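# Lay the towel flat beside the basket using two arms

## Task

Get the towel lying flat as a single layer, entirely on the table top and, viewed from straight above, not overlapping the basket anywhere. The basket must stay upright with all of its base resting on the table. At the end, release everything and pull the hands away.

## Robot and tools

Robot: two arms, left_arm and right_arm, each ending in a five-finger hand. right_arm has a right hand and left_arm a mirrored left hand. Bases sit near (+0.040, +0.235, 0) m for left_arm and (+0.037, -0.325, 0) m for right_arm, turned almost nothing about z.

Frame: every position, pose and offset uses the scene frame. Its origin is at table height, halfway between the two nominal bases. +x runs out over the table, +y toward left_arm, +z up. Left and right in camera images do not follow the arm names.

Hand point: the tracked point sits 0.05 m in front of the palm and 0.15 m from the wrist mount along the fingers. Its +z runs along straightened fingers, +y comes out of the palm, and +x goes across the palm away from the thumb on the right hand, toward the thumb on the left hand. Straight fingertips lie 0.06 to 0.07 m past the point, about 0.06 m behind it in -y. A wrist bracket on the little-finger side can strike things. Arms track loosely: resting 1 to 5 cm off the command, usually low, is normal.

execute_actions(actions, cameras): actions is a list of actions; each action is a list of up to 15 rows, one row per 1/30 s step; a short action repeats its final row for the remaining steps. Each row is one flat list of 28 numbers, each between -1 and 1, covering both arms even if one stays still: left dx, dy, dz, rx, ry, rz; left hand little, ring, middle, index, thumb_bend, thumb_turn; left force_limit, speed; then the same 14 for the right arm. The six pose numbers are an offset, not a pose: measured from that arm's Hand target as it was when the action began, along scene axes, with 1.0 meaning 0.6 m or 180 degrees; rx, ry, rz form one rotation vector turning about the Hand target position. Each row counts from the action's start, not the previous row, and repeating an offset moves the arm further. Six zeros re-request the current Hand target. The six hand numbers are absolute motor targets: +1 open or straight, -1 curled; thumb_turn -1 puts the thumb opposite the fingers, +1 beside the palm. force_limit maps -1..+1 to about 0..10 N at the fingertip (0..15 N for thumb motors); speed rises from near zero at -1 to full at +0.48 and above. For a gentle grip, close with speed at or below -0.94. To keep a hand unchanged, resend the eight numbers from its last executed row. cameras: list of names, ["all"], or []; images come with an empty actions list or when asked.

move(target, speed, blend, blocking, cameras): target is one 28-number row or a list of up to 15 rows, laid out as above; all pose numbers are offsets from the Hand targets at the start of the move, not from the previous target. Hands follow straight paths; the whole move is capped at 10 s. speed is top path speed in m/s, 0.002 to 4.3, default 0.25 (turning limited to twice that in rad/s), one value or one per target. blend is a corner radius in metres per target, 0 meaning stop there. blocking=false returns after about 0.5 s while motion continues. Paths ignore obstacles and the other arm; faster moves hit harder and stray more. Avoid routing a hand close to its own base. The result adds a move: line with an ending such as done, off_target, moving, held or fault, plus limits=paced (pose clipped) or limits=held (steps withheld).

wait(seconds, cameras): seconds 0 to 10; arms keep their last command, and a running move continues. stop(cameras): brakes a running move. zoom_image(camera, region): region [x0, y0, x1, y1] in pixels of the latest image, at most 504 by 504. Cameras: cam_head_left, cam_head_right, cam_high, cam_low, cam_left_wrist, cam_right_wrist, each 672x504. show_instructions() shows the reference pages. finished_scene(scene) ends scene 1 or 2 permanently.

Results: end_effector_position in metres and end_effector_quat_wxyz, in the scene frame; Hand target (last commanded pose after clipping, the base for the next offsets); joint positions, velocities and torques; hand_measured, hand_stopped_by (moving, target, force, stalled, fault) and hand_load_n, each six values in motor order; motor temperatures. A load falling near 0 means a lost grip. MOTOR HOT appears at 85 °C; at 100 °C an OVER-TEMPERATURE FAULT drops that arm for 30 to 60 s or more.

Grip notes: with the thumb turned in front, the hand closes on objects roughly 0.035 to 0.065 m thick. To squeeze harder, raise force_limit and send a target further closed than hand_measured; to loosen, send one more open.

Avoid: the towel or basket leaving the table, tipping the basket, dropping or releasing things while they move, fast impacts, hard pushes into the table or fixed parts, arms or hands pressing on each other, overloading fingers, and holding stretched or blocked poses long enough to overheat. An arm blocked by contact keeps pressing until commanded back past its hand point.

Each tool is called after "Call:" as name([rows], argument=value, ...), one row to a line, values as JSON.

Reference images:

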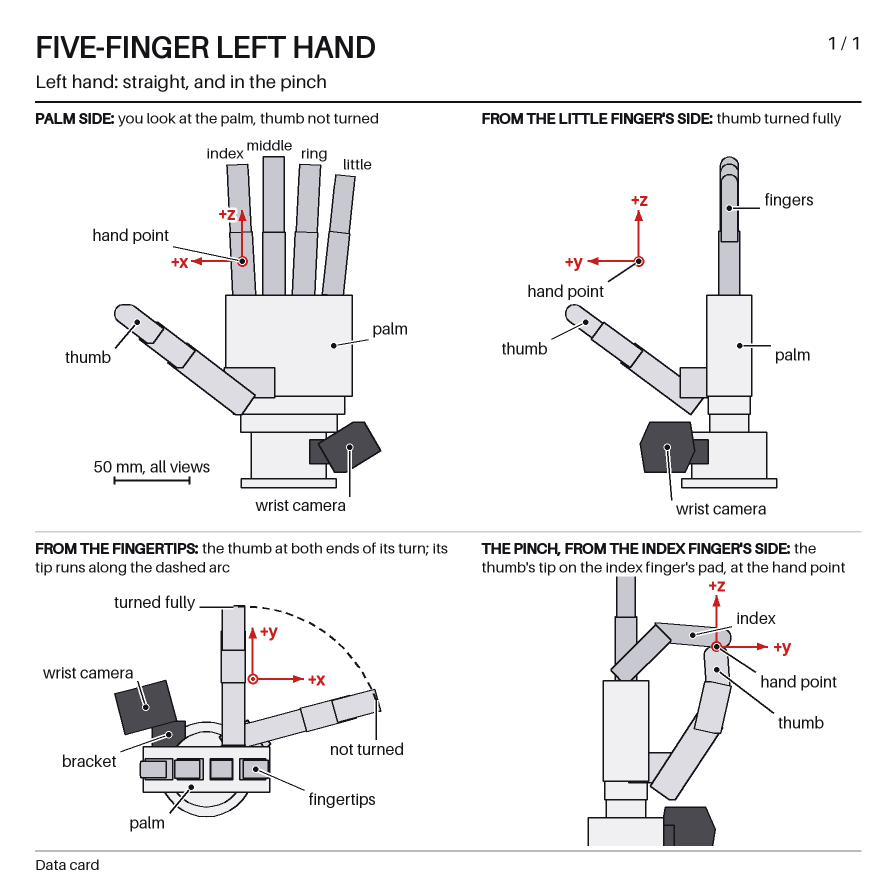

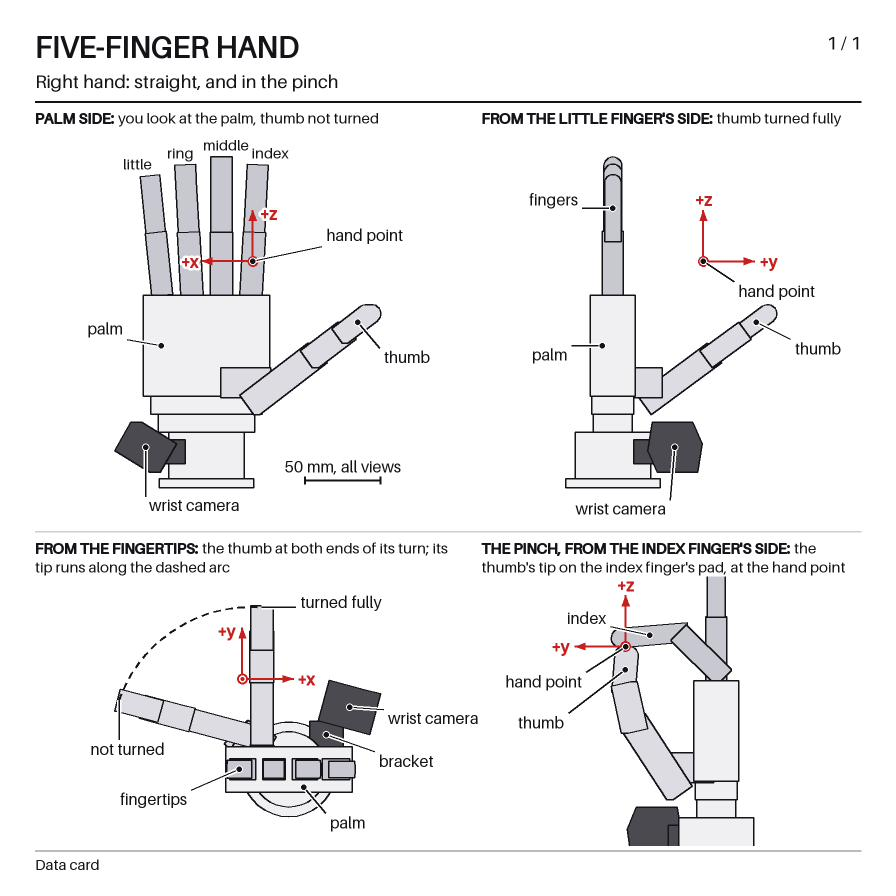

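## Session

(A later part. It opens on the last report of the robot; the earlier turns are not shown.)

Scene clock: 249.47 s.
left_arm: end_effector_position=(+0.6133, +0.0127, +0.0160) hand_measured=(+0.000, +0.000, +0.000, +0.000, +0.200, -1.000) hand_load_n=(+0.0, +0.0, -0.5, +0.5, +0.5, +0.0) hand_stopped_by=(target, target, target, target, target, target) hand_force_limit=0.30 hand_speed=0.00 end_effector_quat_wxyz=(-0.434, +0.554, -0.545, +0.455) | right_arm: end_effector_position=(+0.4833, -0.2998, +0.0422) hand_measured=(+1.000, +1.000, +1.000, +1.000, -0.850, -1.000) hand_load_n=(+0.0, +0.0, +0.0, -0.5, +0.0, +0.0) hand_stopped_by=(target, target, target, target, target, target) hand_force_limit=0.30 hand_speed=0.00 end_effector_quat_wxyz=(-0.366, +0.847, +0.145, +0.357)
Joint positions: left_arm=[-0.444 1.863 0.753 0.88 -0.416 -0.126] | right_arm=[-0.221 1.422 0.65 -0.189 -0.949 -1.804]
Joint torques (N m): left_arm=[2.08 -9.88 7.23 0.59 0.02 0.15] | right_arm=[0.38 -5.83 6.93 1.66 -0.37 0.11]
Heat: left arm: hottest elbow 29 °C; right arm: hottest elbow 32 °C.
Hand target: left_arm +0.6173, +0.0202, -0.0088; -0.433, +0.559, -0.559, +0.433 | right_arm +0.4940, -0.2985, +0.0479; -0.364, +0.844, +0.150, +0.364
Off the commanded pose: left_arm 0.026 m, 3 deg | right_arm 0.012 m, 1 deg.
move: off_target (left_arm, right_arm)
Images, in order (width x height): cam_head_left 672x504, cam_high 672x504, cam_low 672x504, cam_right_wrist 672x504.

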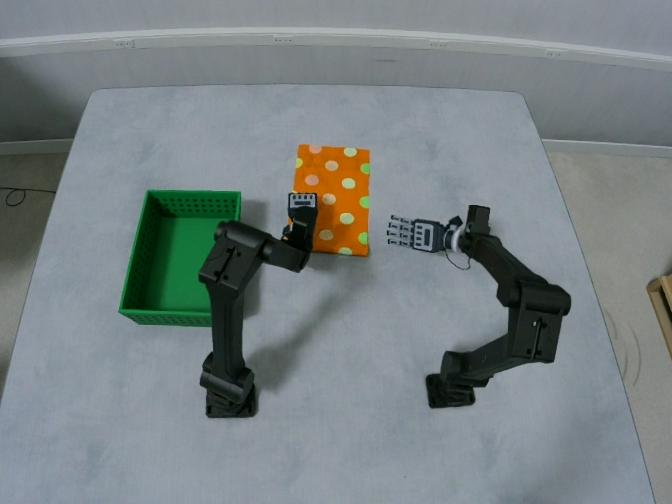

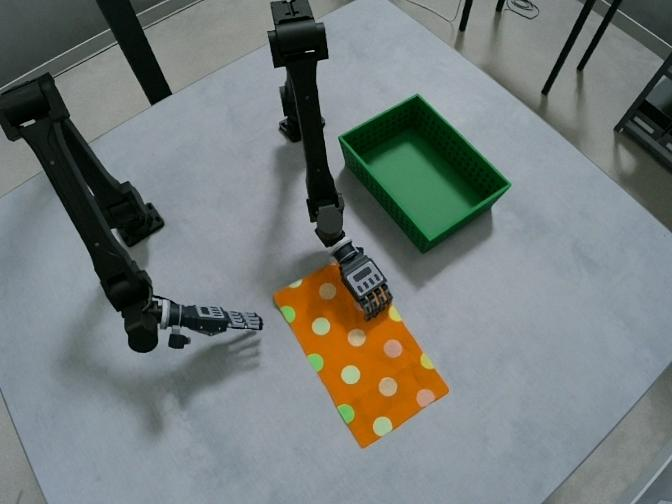

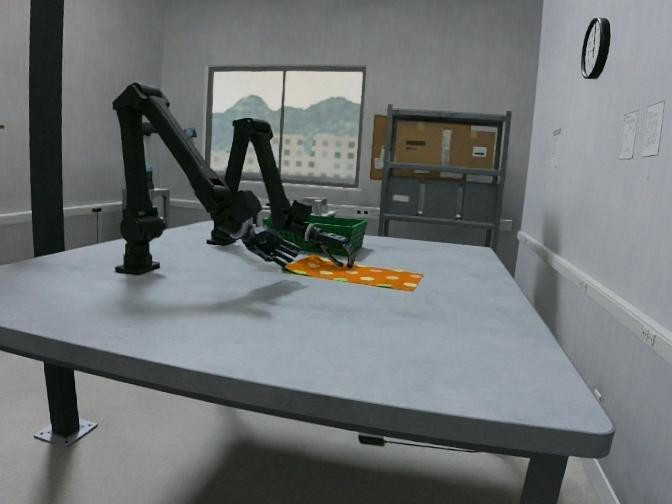

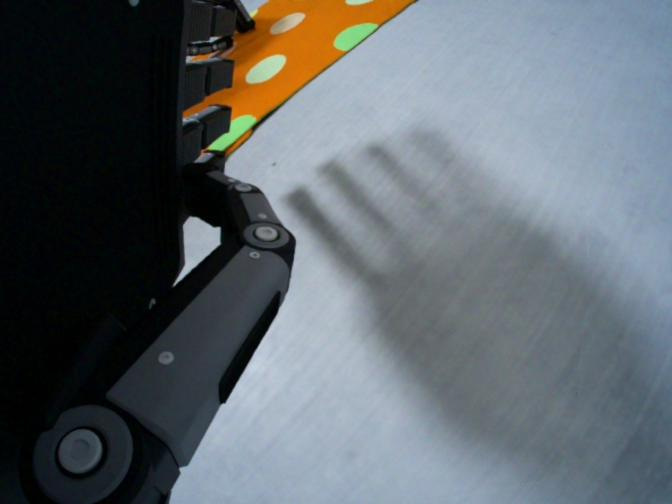

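Call:
move([
  [0,0.0,0,0,0,0, 0,0,0,0,0.2,-1,0.3,0, -0.095,0.015,-0.055,0,0,0, 1,1,1,1,-0.85,-1,0.3,0],
], speed=0.1, cameras=["cam_right_wrist","cam_head_left","cam_low","cam_high"])

Call:
zoom_image(camera="cam_low", region=[235, 233, 325, 293])

Scene clock: 254.70 s.
left_arm: end_effector_position=(+0.6133, +0.0127, +0.0160) hand_measured=(+0.000, +0.000, +0.000, +0.000, +0.200, -1.000) hand_load_n=(+0.0, +0.0, -1.0, +0.0, +0.0, +0.0) hand_stopped_by=(target, target, target, target, target, target) hand_force_limit=0.30 hand_speed=0.00 end_effector_quat_wxyz=(-0.434, +0.554, -0.545, +0.455) | right_arm: end_effector_position=(+0.4332, -0.2883, +0.0087) hand_measured=(+1.000, +1.000, +1.000, +1.000, -0.850, -1.000) hand_load_n=(+0.0, +0.0, +0.0, +0.5, +0.0, +0.0) hand_stopped_by=(target, target, target, target, target, target) hand_force_limit=0.30 hand_speed=0.00 end_effector_quat_wxyz=(-0.369, +0.848, +0.143, +0.353)
Joint positions: left_arm=[-0.444 1.863 0.753 0.88 -0.416 -0.126] | right_arm=[-0.221 1.389 0.489 -0.071 -0.953 -1.803]
Joint torques (N m): left_arm=[2.78 -9.99 7.1 0.68 0.04 0.11] | right_arm=[-0.32 -6.12 4.72 1.69 -0.45 -0.07]
Heat: left arm: hottest elbow 29 °C; right arm: hottest elbow 32 °C.
Hand target: left_arm +0.6173, +0.0202, -0.0088; -0.433, +0.559, -0.559, +0.433 | right_arm +0.4370, -0.2895, +0.0149; -0.364, +0.844, +0.150, +0.364
Off the commanded pose: left_arm 0.026 m, 3 deg | right_arm 0.007 m, 2 deg.
move: off_target (left_arm)
Images, in order (width x height): cam_head_left 672x504, cam_high 672x504, cam_low 672x504, cam_right_wrist 672x504.

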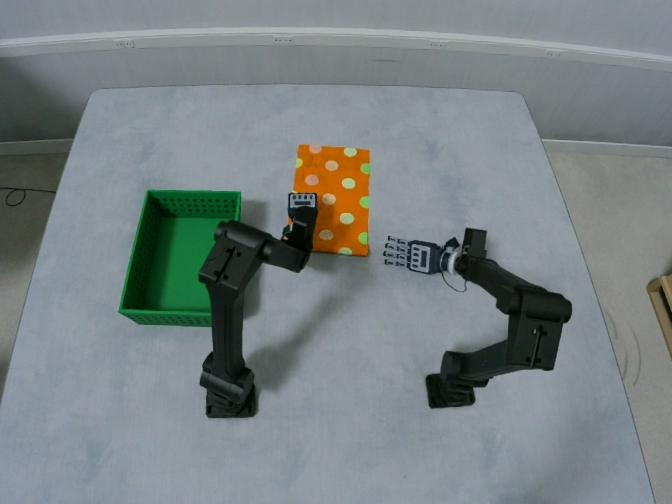

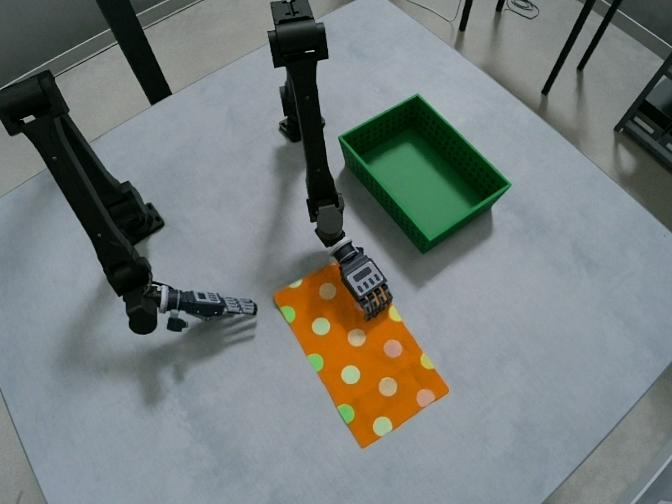

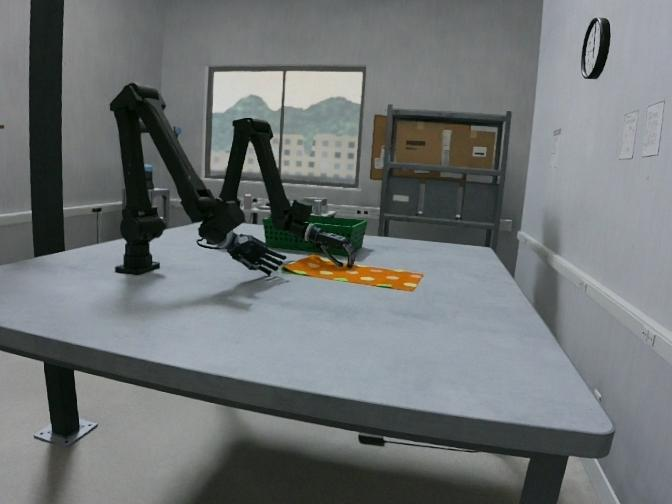

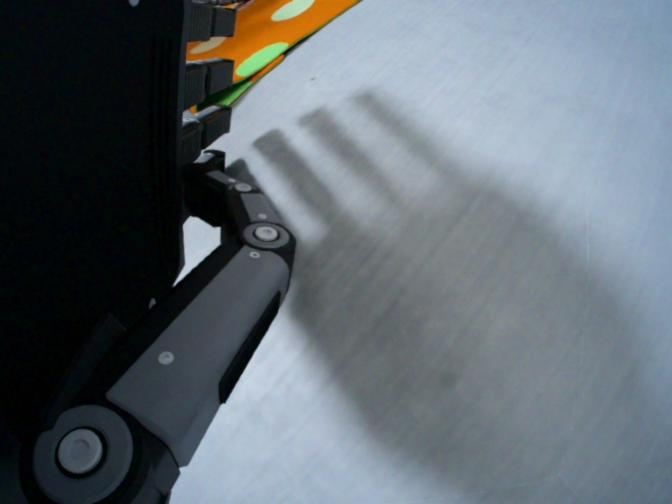

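Scaled by 5.600 from the camera's 672x504 image, which has a finer 960x720 frame.

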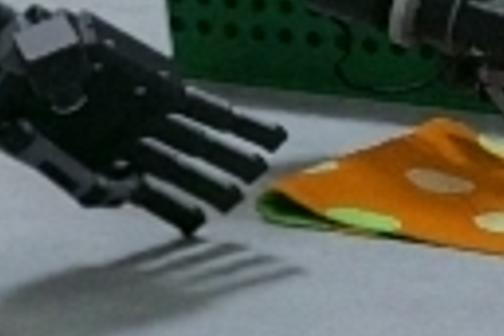

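Call:
move([
  [0,0.0,0,0,0,0, 0,0,0,0,0.2,-1,0.3,0, 0.075,0.107,0.006,0,0,0, 1,1,1,1,-0.85,-1,0.3,0],
], speed=0.08, cameras=["cam_right_wrist","cam_head_left","cam_low","cam_high"])

Call:
zoom_image(camera="cam_low", region=[235, 233, 325, 293])

Call:
zoom_image(camera="cam_right_wrist", region=[160, 60, 360, 230])

Scene clock: 258.13 s.
left_arm: end_effector_position=(+0.6133, +0.0128, +0.0160) hand_measured=(+0.000, +0.000, +0.000, +0.000, +0.200, -1.000) hand_load_n=(+0.0, +0.0, +0.0, +0.0, +0.0, +0.0) hand_stopped_by=(target, target, target, target, target, target) hand_force_limit=0.30 hand_speed=0.00 end_effector_quat_wxyz=(-0.435, +0.554, -0.545, +0.455) | right_arm: end_effector_position=(+0.4637, -0.2287, +0.0101) hand_measured=(+1.000, +1.000, +1.000, +1.000, -0.850, -1.000) hand_load_n=(+0.0, +0.0, +0.0, +0.5, +0.0, +0.0) hand_stopped_by=(target, target, target, target, target, target) hand_force_limit=0.30 hand_speed=0.00 end_effector_quat_wxyz=(-0.366, +0.849, +0.144, +0.353)
Joint positions: left_arm=[-0.444 1.863 0.753 0.88 -0.416 -0.125] | right_arm=[-0.017 1.444 0.516 0.146 -0.815 -1.56]
Joint torques (N m): left_arm=[2.61 -9.88 7.2 0.76 0.08 0.14] | right_arm=[0.5 -4.89 7.43 1.94 -0.1 0.08]
Heat: left arm: hottest elbow 29 °C; right arm: hottest elbow 32 °C.
Hand target: left_arm +0.6173, +0.0201, -0.0088; -0.433, +0.559, -0.560, +0.432 | right_arm +0.4819, -0.2252, +0.0184; -0.364, +0.844, +0.150, +0.364
Off the commanded pose: left_arm 0.026 m, 3 deg | right_arm 0.020 m, 2 deg.
move: off_target (left_arm, right_arm)
Images, in order (width x height): cam_head_left 672x504, cam_high 672x504, cam_low 672x504, cam_right_wrist 672x504.

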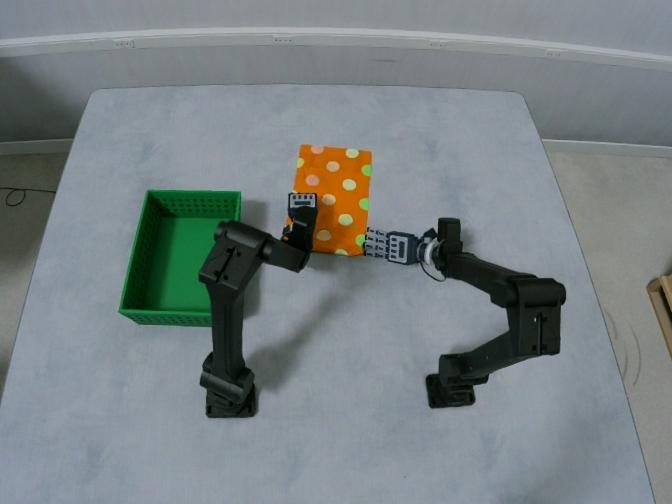

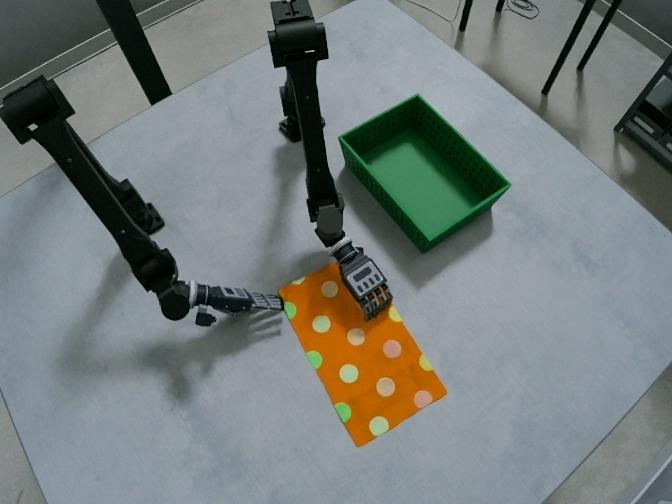

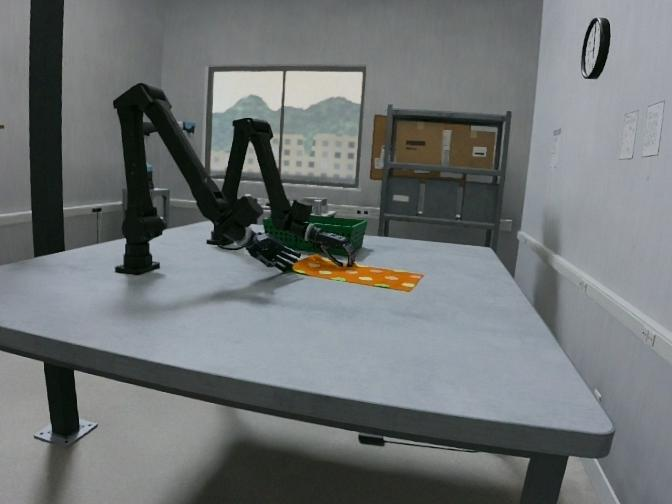

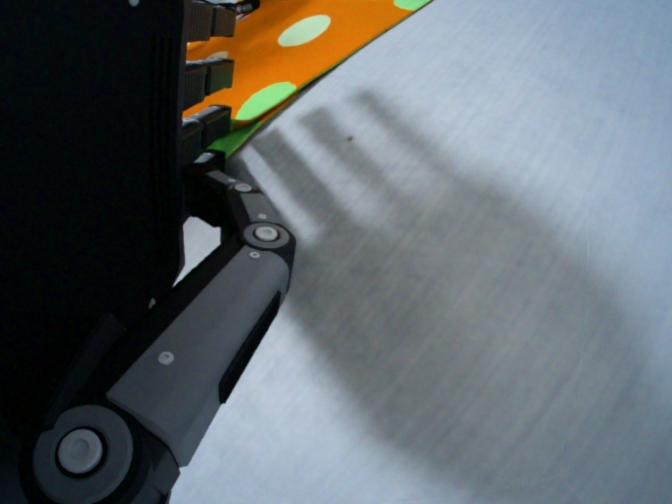

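Scaled by 5.600 from the camera's 672x504 image, which has a finer 960x720 frame.

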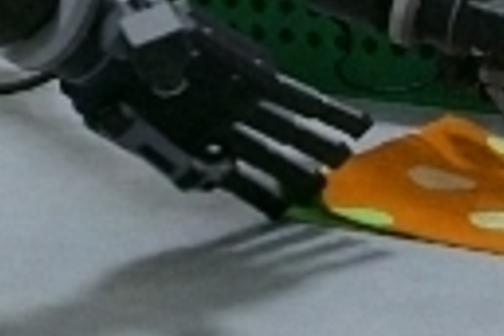

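Scaled by 2.520 from the camera's 672x504 image, which has a finer 960x720 frame.

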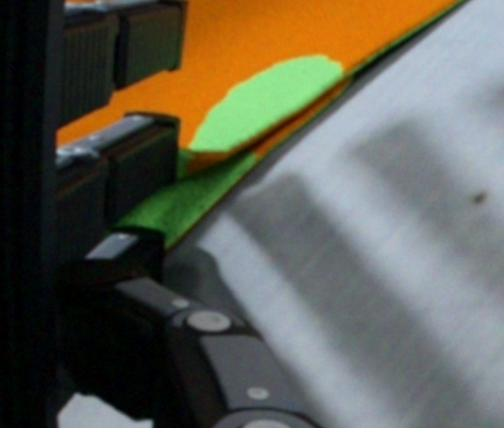

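Call:
move([
  [0,0.0,0,0,0,0, 0,0,0,0,0.2,-1,0.3,0, -0.05,-0.08,0.0,0,0,0, 1,1,1,1,-0.85,-1,0.3,0],
  [0,0.0,0,0,0,0, 0,0,0,0,0.2,-1,0.3,0, -0.052,-0.082,0.0,0,0,0, -0.5,-0.5,-0.5,1,-0.85,-1,0.3,0],
], speed=0.1, cameras=["cam_right_wrist","cam_head_left","cam_low","cam_high"])

Call:
zoom_image(camera="cam_low", region=[235, 233, 325, 293])

Call:
zoom_image(camera="cam_right_wrist", region=[160, 60, 360, 230])

Scene clock: 263.17 s.
left_arm: end_effector_position=(+0.6133, +0.0128, +0.0160) hand_measured=(+0.000, +0.000, +0.000, +0.000, +0.200, -1.000) hand_load_n=(+0.0, +0.0, -0.5, +0.0, +0.0, +0.0) hand_stopped_by=(target, target, target, target, target, target) hand_force_limit=0.30 hand_speed=0.00 end_effector_quat_wxyz=(-0.435, +0.554, -0.545, +0.455) | right_arm: end_effector_position=(+0.4482, -0.2703, +0.0126) hand_measured=(-0.500, -0.500, +0.184, +1.000, -0.850, -1.000) hand_load_n=(+0.0, +0.0, +7.5, +0.0, +2.0, +5.5) hand_stopped_by=(target, target, force, target, target, target) hand_force_limit=0.30 hand_speed=0.00 end_effector_quat_wxyz=(-0.369, +0.846, +0.148, +0.357)
Joint positions: left_arm=[-0.444 1.863 0.753 0.88 -0.416 -0.125] | right_arm=[-0.156 1.406 0.504 0.008 -0.918 -1.721]
Joint torques (N m): left_arm=[2.43 -9.88 7.06 0.66 0.07 0.11] | right_arm=[-1.03 -6.59 5.12 1.01 -0.39 -0.14]
Heat: left arm: hottest elbow 29 °C; right arm: hottest elbow 32 °C.
Hand target: left_arm +0.6173, +0.0201, -0.0088; -0.433, +0.559, -0.560, +0.432 | right_arm +0.4509, -0.2744, +0.0186; -0.364, +0.844, +0.150, +0.364
Off the commanded pose: left_arm 0.026 m, 3 deg | right_arm 0.008 m, 1 deg.
move: off_target (left_arm)
Images, in order (width x height): cam_head_left 672x504, cam_high 672x504, cam_low 672x504, cam_right_wrist 672x504.

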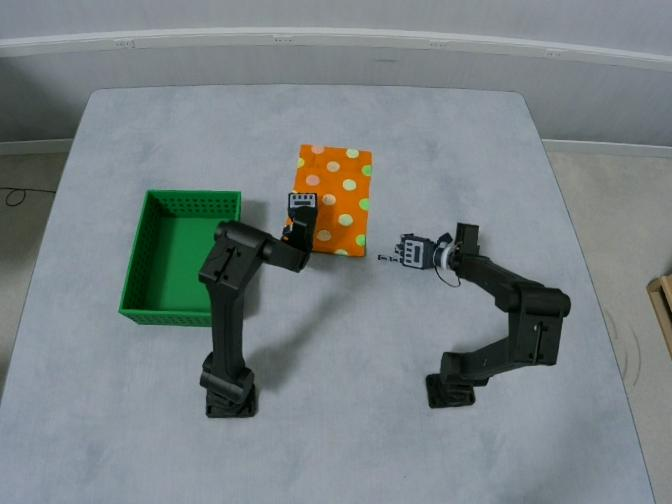

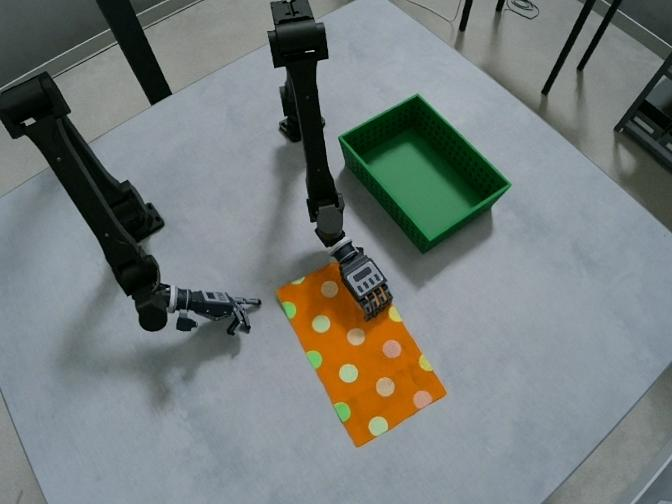

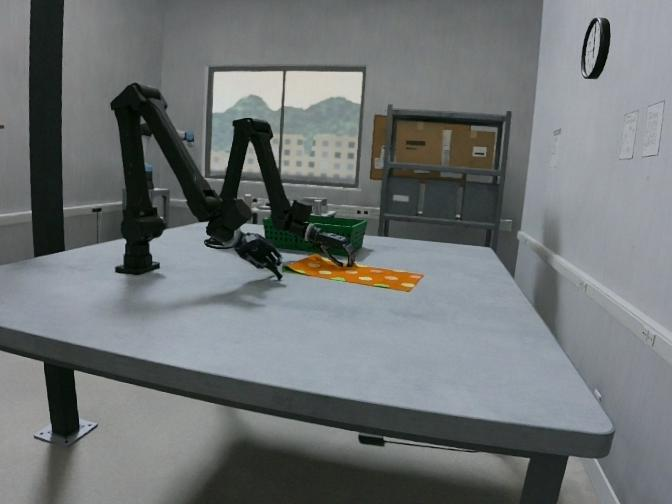

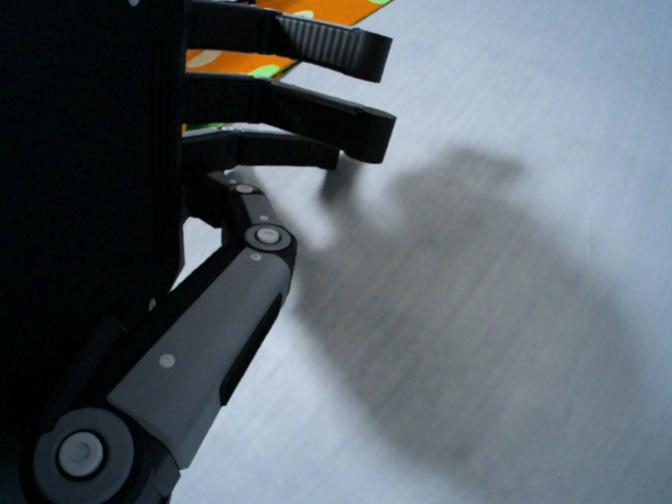

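Scaled by 5.600 from the camera's 672x504 image, which has a finer 960x720 frame.

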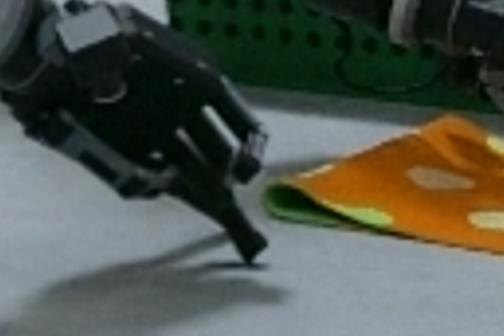

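Scaled by 2.520 from the camera's 672x504 image, which has a finer 960x720 frame.

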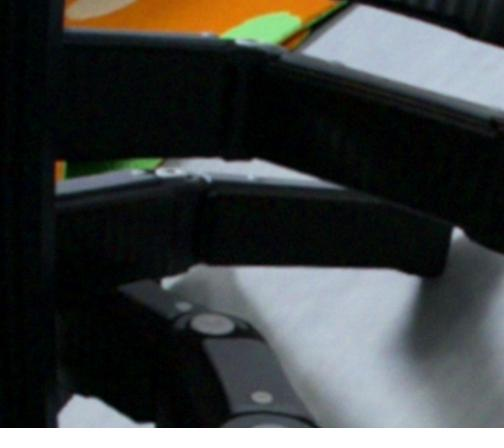

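Call:
move([
  [0,0.0,0,0,0,0, 0,0,0,0,0.2,-1,0.3,0, -0.02,-0.03,0.08,0,0,0, 1,1,1,0.5,-0.85,-1,0.3,0],
  [0,0.0,0,0,0,0, 0,0,0,0,0.2,-1,0.3,0, -0.06,0.03,0.06,0.1966,0.1234,-0.0573, 1,1,1,0.5,-0.85,-1,0.3,0],
], speed=0.15, cameras=["cam_right_wrist","cam_head_left","cam_low","cam_high"])

Call:
zoom_image(camera="cam_low", region=[235, 233, 325, 293])

Call:
zoom_image(camera="cam_right_wrist", region=[160, 60, 360, 230])

Scene clock: 273.57 s.
left_arm: end_effector_position=(+0.6133, +0.0128, +0.0160) hand_measured=(+0.000, +0.000, +0.000, +0.000, +0.200, -1.000) hand_load_n=(+0.0, +0.0, -0.5, +0.0, +0.0, +0.0) hand_stopped_by=(target, target, target, target, target, target) hand_force_limit=0.30 hand_speed=0.00 end_effector_quat_wxyz=(-0.435, +0.554, -0.545, +0.455) | right_arm: end_effector_position=(+0.4134, -0.2530, +0.0564) hand_measured=(+1.000, +1.000, +1.000, +0.500, -0.850, -1.000) hand_load_n=(+0.0, +0.0, +0.0, -0.5, +0.0, +0.0) hand_stopped_by=(target, target, target, target, target, target) hand_force_limit=0.30 hand_speed=0.00 end_effector_quat_wxyz=(-0.590, +0.759, -0.107, +0.254)
Joint positions: left_arm=[-0.444 1.863 0.753 0.88 -0.416 -0.125] | right_arm=[-0.298 1.426 0.448 0.366 -1.261 -0.856]
Joint torques (N m): left_arm=[2.67 -9.76 7.05 0.65 0.05 0.14] | right_arm=[-1.14 -4.54 4.53 1.88 -0.34 0.09]
Heat: left arm: hottest elbow 29 °C; right arm: hottest elbow 32 °C.
Hand target: left_arm +0.6173, +0.0201, -0.0088; -0.433, +0.559, -0.560, +0.432 | right_arm +0.4149, -0.2565, +0.0546; -0.590, +0.757, -0.113, +0.256
Off the commanded pose: left_arm 0.026 m, 3 deg | right_arm 0.004 m, 1 deg.
move: off_target (left_arm)
Images, in order (width x height): cam_head_left 672x504, cam_high 672x504, cam_low 672x504, cam_right_wrist 672x504.

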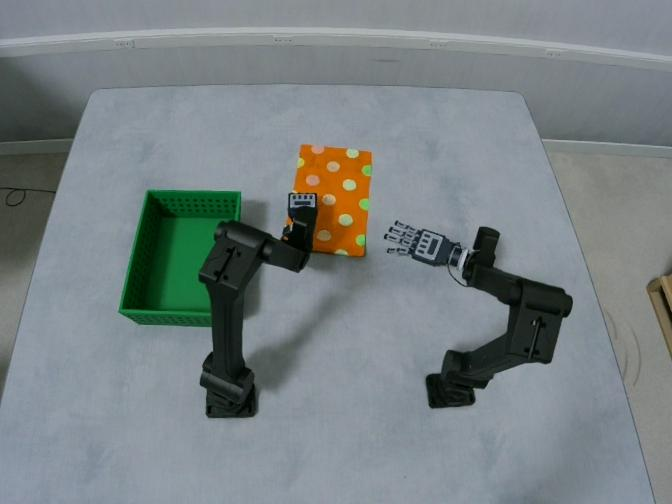

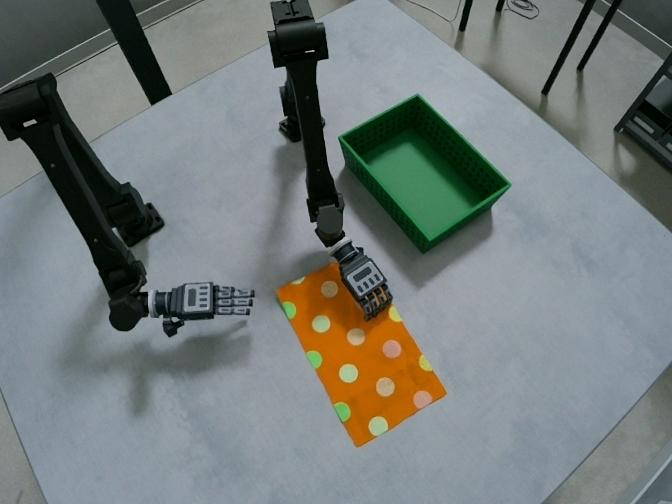

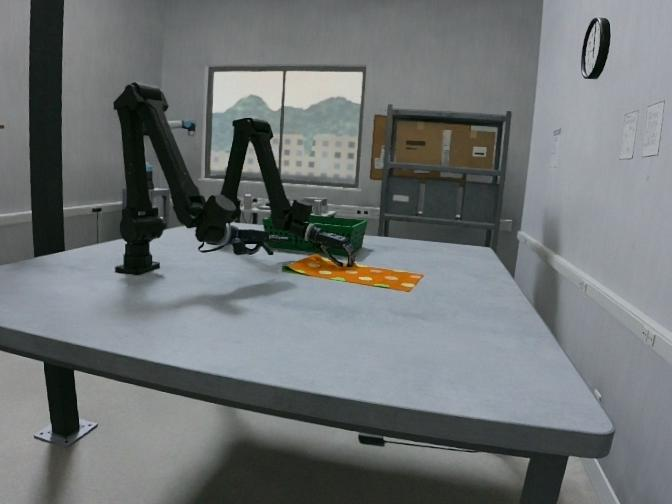

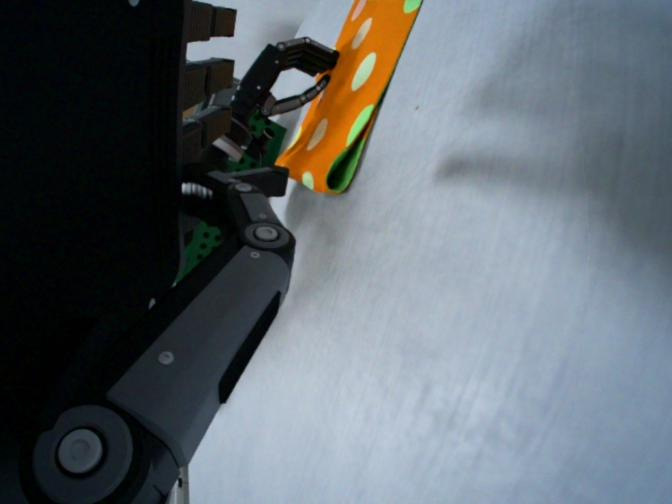

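Scaled by 5.600 from the camera's 672x504 image, which has a finer 960x720 frame.

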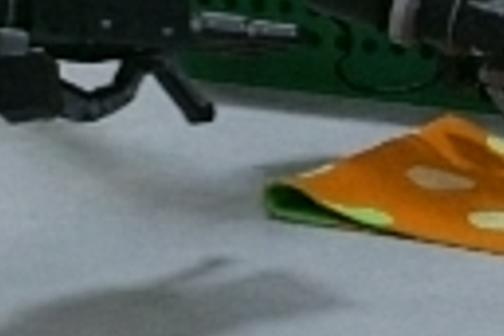

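Scaled by 2.520 from the camera's 672x504 image, which has a finer 960x720 frame.

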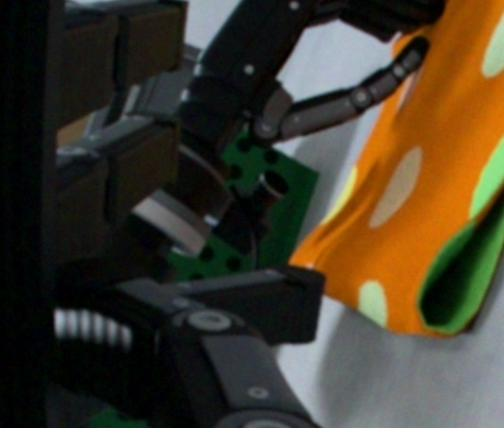

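Call:
move([
  [0,0.0,0,0,0,0, 0,0,0,0,0.2,-1,0.3,0, 0.022,0.015,-0.098,0,0,0, 1,1,1,0.5,-0.85,-1,0.3,0],
], speed=0.1, cameras=["cam_right_wrist","cam_low"])

Call:
zoom_image(camera="cam_low", region=[235, 233, 325, 293])

Call:
zoom_image(camera="cam_right_wrist", region=[160, 60, 360, 230])

Scene clock: 277.10 s.
left_arm: end_effector_position=(+0.6133, +0.0128, +0.0160) hand_measured=(+0.000, +0.000, +0.000, +0.000, +0.200, -1.000) hand_load_n=(+0.0, +0.0, -0.5, +0.0, +0.5, +0.0) hand_stopped_by=(target, target, target, target, target, target) hand_force_limit=0.30 hand_speed=0.00 end_effector_quat_wxyz=(-0.435, +0.554, -0.545, +0.455) | right_arm: end_effector_position=(+0.4282, -0.2505, -0.0023) hand_measured=(+1.000, +1.000, +1.000, +0.500, -0.850, -1.000) hand_load_n=(+0.0, +0.0, +0.0, +0.0, +0.0, +0.0) hand_stopped_by=(target, target, target, target, target, target) hand_force_limit=0.30 hand_speed=0.00 end_effector_quat_wxyz=(-0.588, +0.758, -0.114, +0.259)
Joint positions: left_arm=[-0.444 1.863 0.753 0.88 -0.416 -0.125] | right_arm=[-0.276 1.693 0.443 0.703 -1.229 -0.788]
Joint torques (N m): left_arm=[2.2 -9.7 7.13 0.68 0.05 0.12] | right_arm=[0.32 -5.95 2.89 1.98 -0.24 0.11]
Heat: left arm: hottest elbow 29 °C; right arm: hottest elbow 32 °C.
Hand target: left_arm +0.6173, +0.0201, -0.0088; -0.433, +0.559, -0.560, +0.432 | right_arm +0.4280, -0.2475, -0.0042; -0.590, +0.757, -0.113, +0.256
Off the commanded pose: left_arm 0.026 m, 3 deg | right_arm 0.004 m, 0 deg.
move: off_target (left_arm)
Images, in order (width x height): cam_low 672x504, cam_right_wrist 672x504.

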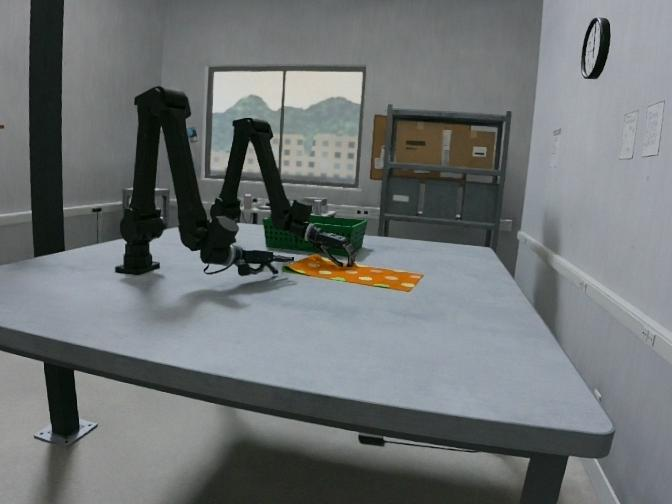

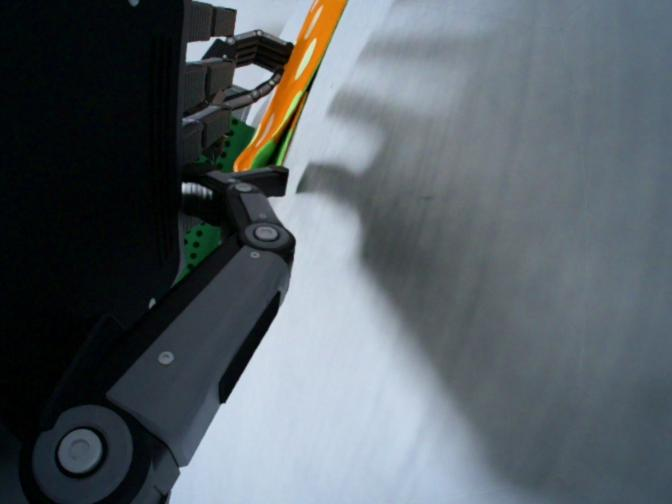

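Scaled by 5.600 from the camera's 672x504 image, which has a finer 960x720 frame.

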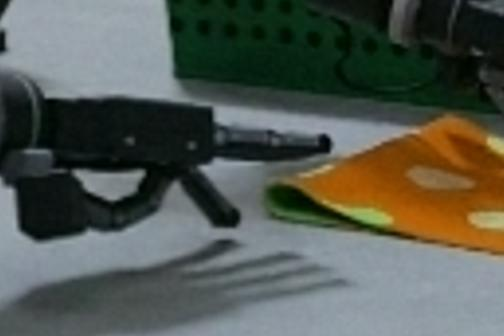

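Scaled by 2.520 from the camera's 672x504 image, which has a finer 960x720 frame.

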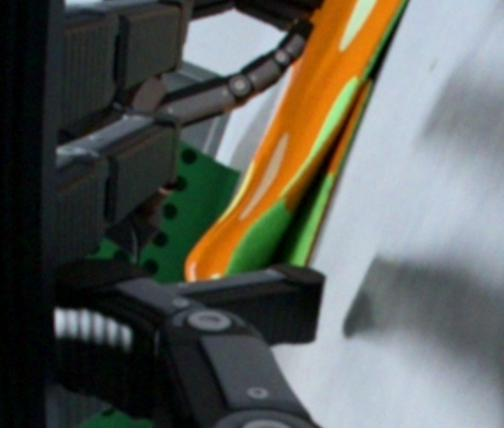

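Call:
move([
  [0,0.0,0,0,0,0, 0,0,0,0,0.2,-1,0.3,0, 0.045,0.078,0.004,0,0,0, 1,1,1,0.5,-0.85,-1,0.3,0],
], speed=0.07, cameras=["cam_right_wrist","cam_low","cam_high"])

Call:
zoom_image(camera="cam_low", region=[235, 233, 325, 293])

Call:
zoom_image(camera="cam_right_wrist", region=[160, 60, 360, 230])

Scene clock: 280.50 s.
left_arm: end_effector_position=(+0.6133, +0.0128, +0.0160) hand_measured=(+0.000, +0.000, +0.000, +0.000, +0.200, -1.000) hand_load_n=(+0.0, +0.0, +0.0, +0.0, +0.0, +0.0) hand_stopped_by=(target, target, target, target, target, target) hand_force_limit=0.30 hand_speed=0.00 end_effector_quat_wxyz=(-0.435, +0.554, -0.545, +0.455) | right_arm: end_effector_position=(+0.4431, -0.2024, -0.0058) hand_measured=(+1.000, +1.000, +1.000, +0.500, -0.850, -1.000) hand_load_n=(+0.0, +0.0, +0.0, +0.0, +0.0, +0.0) hand_stopped_by=(target, target, target, target, target, target) hand_force_limit=0.30 hand_speed=0.00 end_effector_quat_wxyz=(-0.587, +0.761, -0.121, +0.249)
Joint positions: left_arm=[-0.444 1.863 0.753 0.88 -0.416 -0.125] | right_arm=[-0.12 1.743 0.453 0.876 -1.09 -0.615]
Joint torques (N m): left_arm=[2.37 -9.99 7.21 0.49 0.04 0.11] | right_arm=[0.21 -6.3 4.48 2.18 -0.13 0.07]
Heat: left arm: hottest elbow 29 °C; right arm: hottest elbow 31 °C.
Hand target: left_arm +0.6173, +0.0201, -0.0088; -0.433, +0.559, -0.560, +0.432 | right_arm +0.4550, -0.2007, -0.0019; -0.590, +0.757, -0.113, +0.256
Off the commanded pose: left_arm 0.026 m, 3 deg | right_arm 0.013 m, 1 deg.
move: off_target (left_arm, right_arm)
Images, in order (width x height): cam_high 672x504, cam_low 672x504, cam_right_wrist 672x504.

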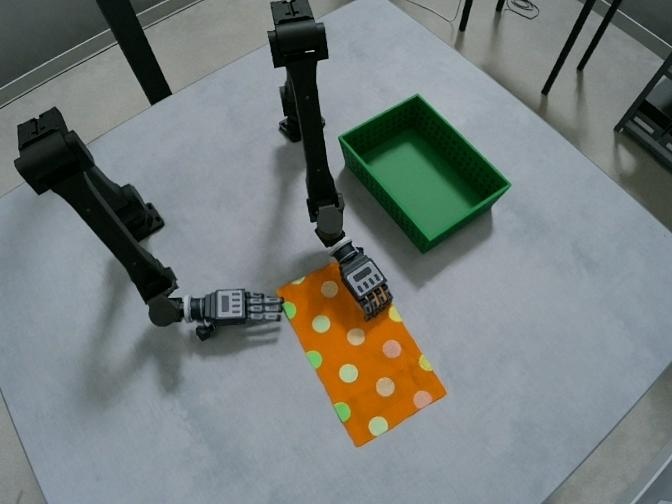

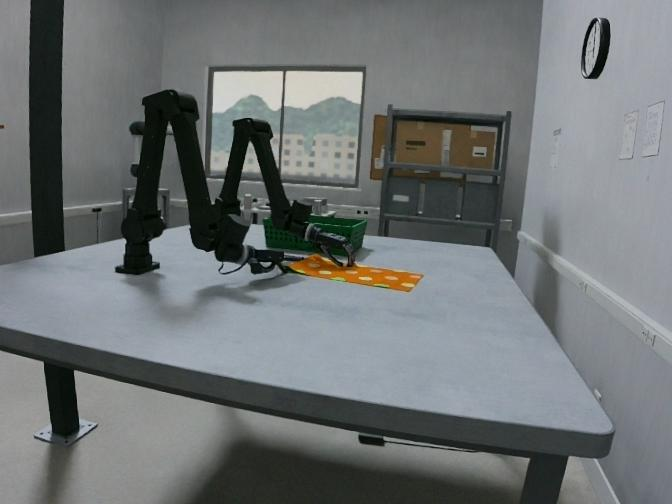

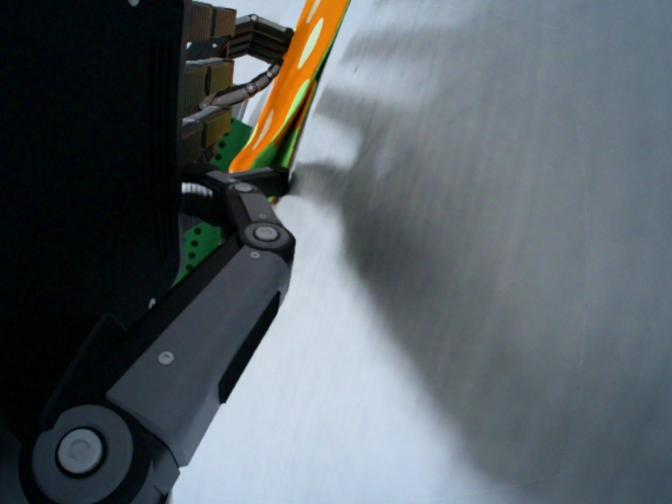

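Scaled by 5.600 from the camera's 672x504 image, which has a finer 960x720 frame.

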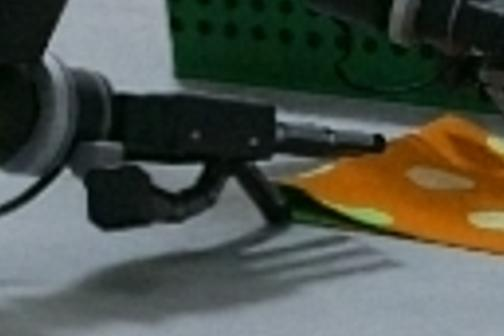

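Scaled by 2.520 from the camera's 672x504 image, which has a finer 960x720 frame.

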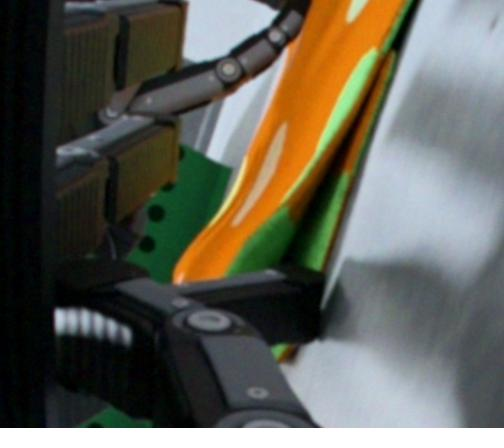

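Call:
move([
  [0,0.0,0,0,0,0, 0,0,0,0,0.2,-1,0.3,0, 0.033,0.083,0.008,0,0,0, 1,1,1,0.5,-0.85,-1,0.3,0],
], speed=0.05, cameras=["cam_right_wrist","cam_low","cam_high","cam_head_left"])

Call:
zoom_image(camera="cam_low", region=[235, 233, 325, 293])

Call:
zoom_image(camera="cam_right_wrist", region=[160, 60, 360, 230])

Scene clock: 283.47 s.
left_arm: end_effector_position=(+0.6133, +0.0127, +0.0160) hand_measured=(+0.000, +0.000, +0.000, +0.000, +0.200, -1.000) hand_load_n=(-0.5, +0.0, -0.5, -0.5, +0.0, +0.0) hand_stopped_by=(target, target, target, target, target, target) hand_force_limit=0.30 hand_speed=0.00 end_effector_quat_wxyz=(-0.434, +0.554, -0.545, +0.455) | right_arm: end_effector_position=(+0.4623, -0.1550, -0.0024) hand_measured=(+1.000, +1.000, +1.000, +0.500, -0.850, -1.000) hand_load_n=(+0.0, +0.0, +0.0, +0.0, +0.0, +0.0) hand_stopped_by=(target, target, target, target, target, target) hand_force_limit=0.30 hand_speed=0.00 end_effector_quat_wxyz=(-0.585, +0.762, -0.121, +0.248)
Joint positions: left_arm=[-0.444 1.863 0.753 0.88 -0.416 -0.125] | right_arm=[0.025 1.766 0.494 0.935 -0.953 -0.521]
Joint torques (N m): left_arm=[2.26 -9.88 7.17 0.61 0.07 0.14] | right_arm=[0.5 -6.83 4.85 2.26 -0.06 0.12]
Heat: left arm: hottest elbow 29 °C; right arm: hottest elbow 31 °C.
Hand target: left_arm +0.6173, +0.0200, -0.0088; -0.432, +0.559, -0.560, +0.433 | right_arm +0.4748, -0.1508, +0.0029; -0.590, +0.757, -0.113, +0.256
Off the commanded pose: left_arm 0.026 m, 3 deg | right_arm 0.014 m, 1 deg.
move: off_target (left_arm, right_arm)
Images, in order (width x height): cam_head_left 672x504, cam_high 672x504, cam_low 672x504, cam_right_wrist 672x504.

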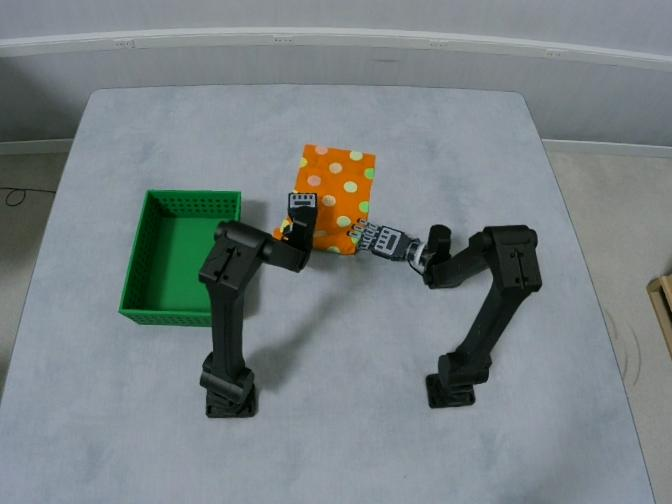

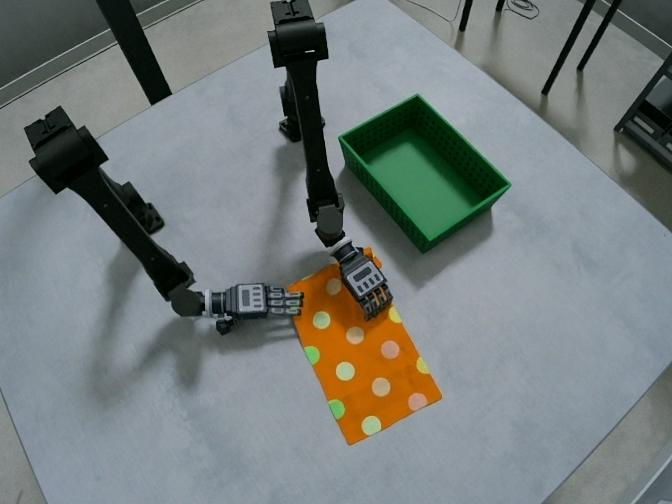

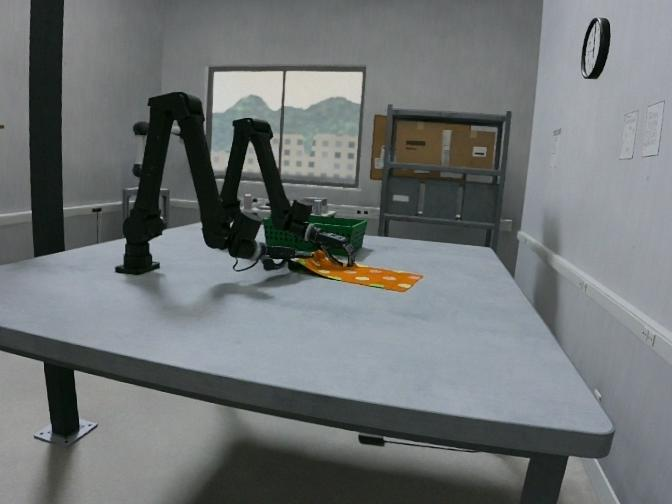

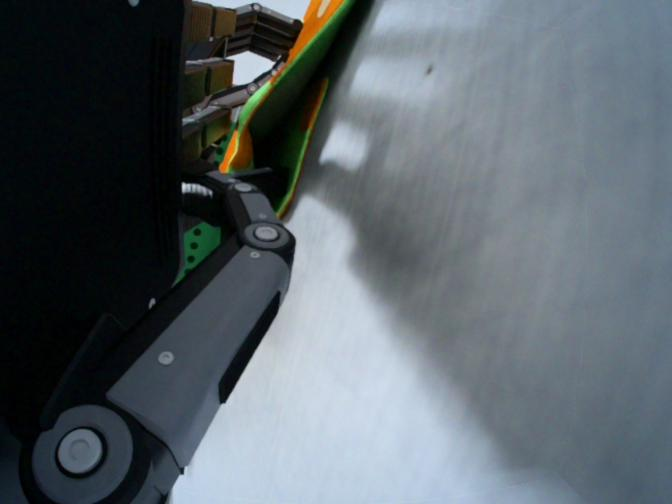

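Scaled by 5.600 from the camera's 672x504 image, which has a finer 960x720 frame.

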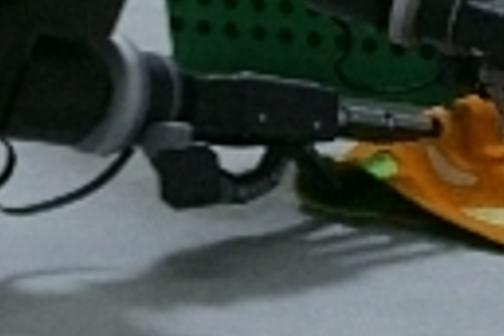

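Scaled by 2.520 from the camera's 672x504 image, which has a finer 960x720 frame.

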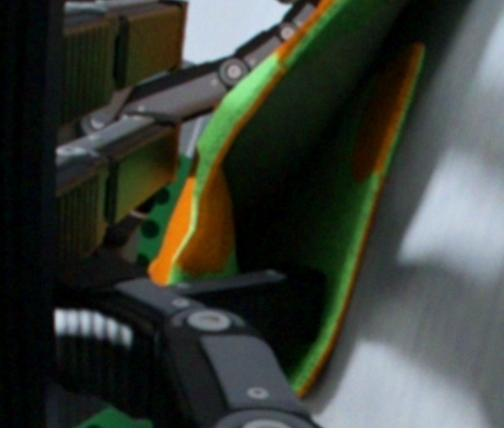

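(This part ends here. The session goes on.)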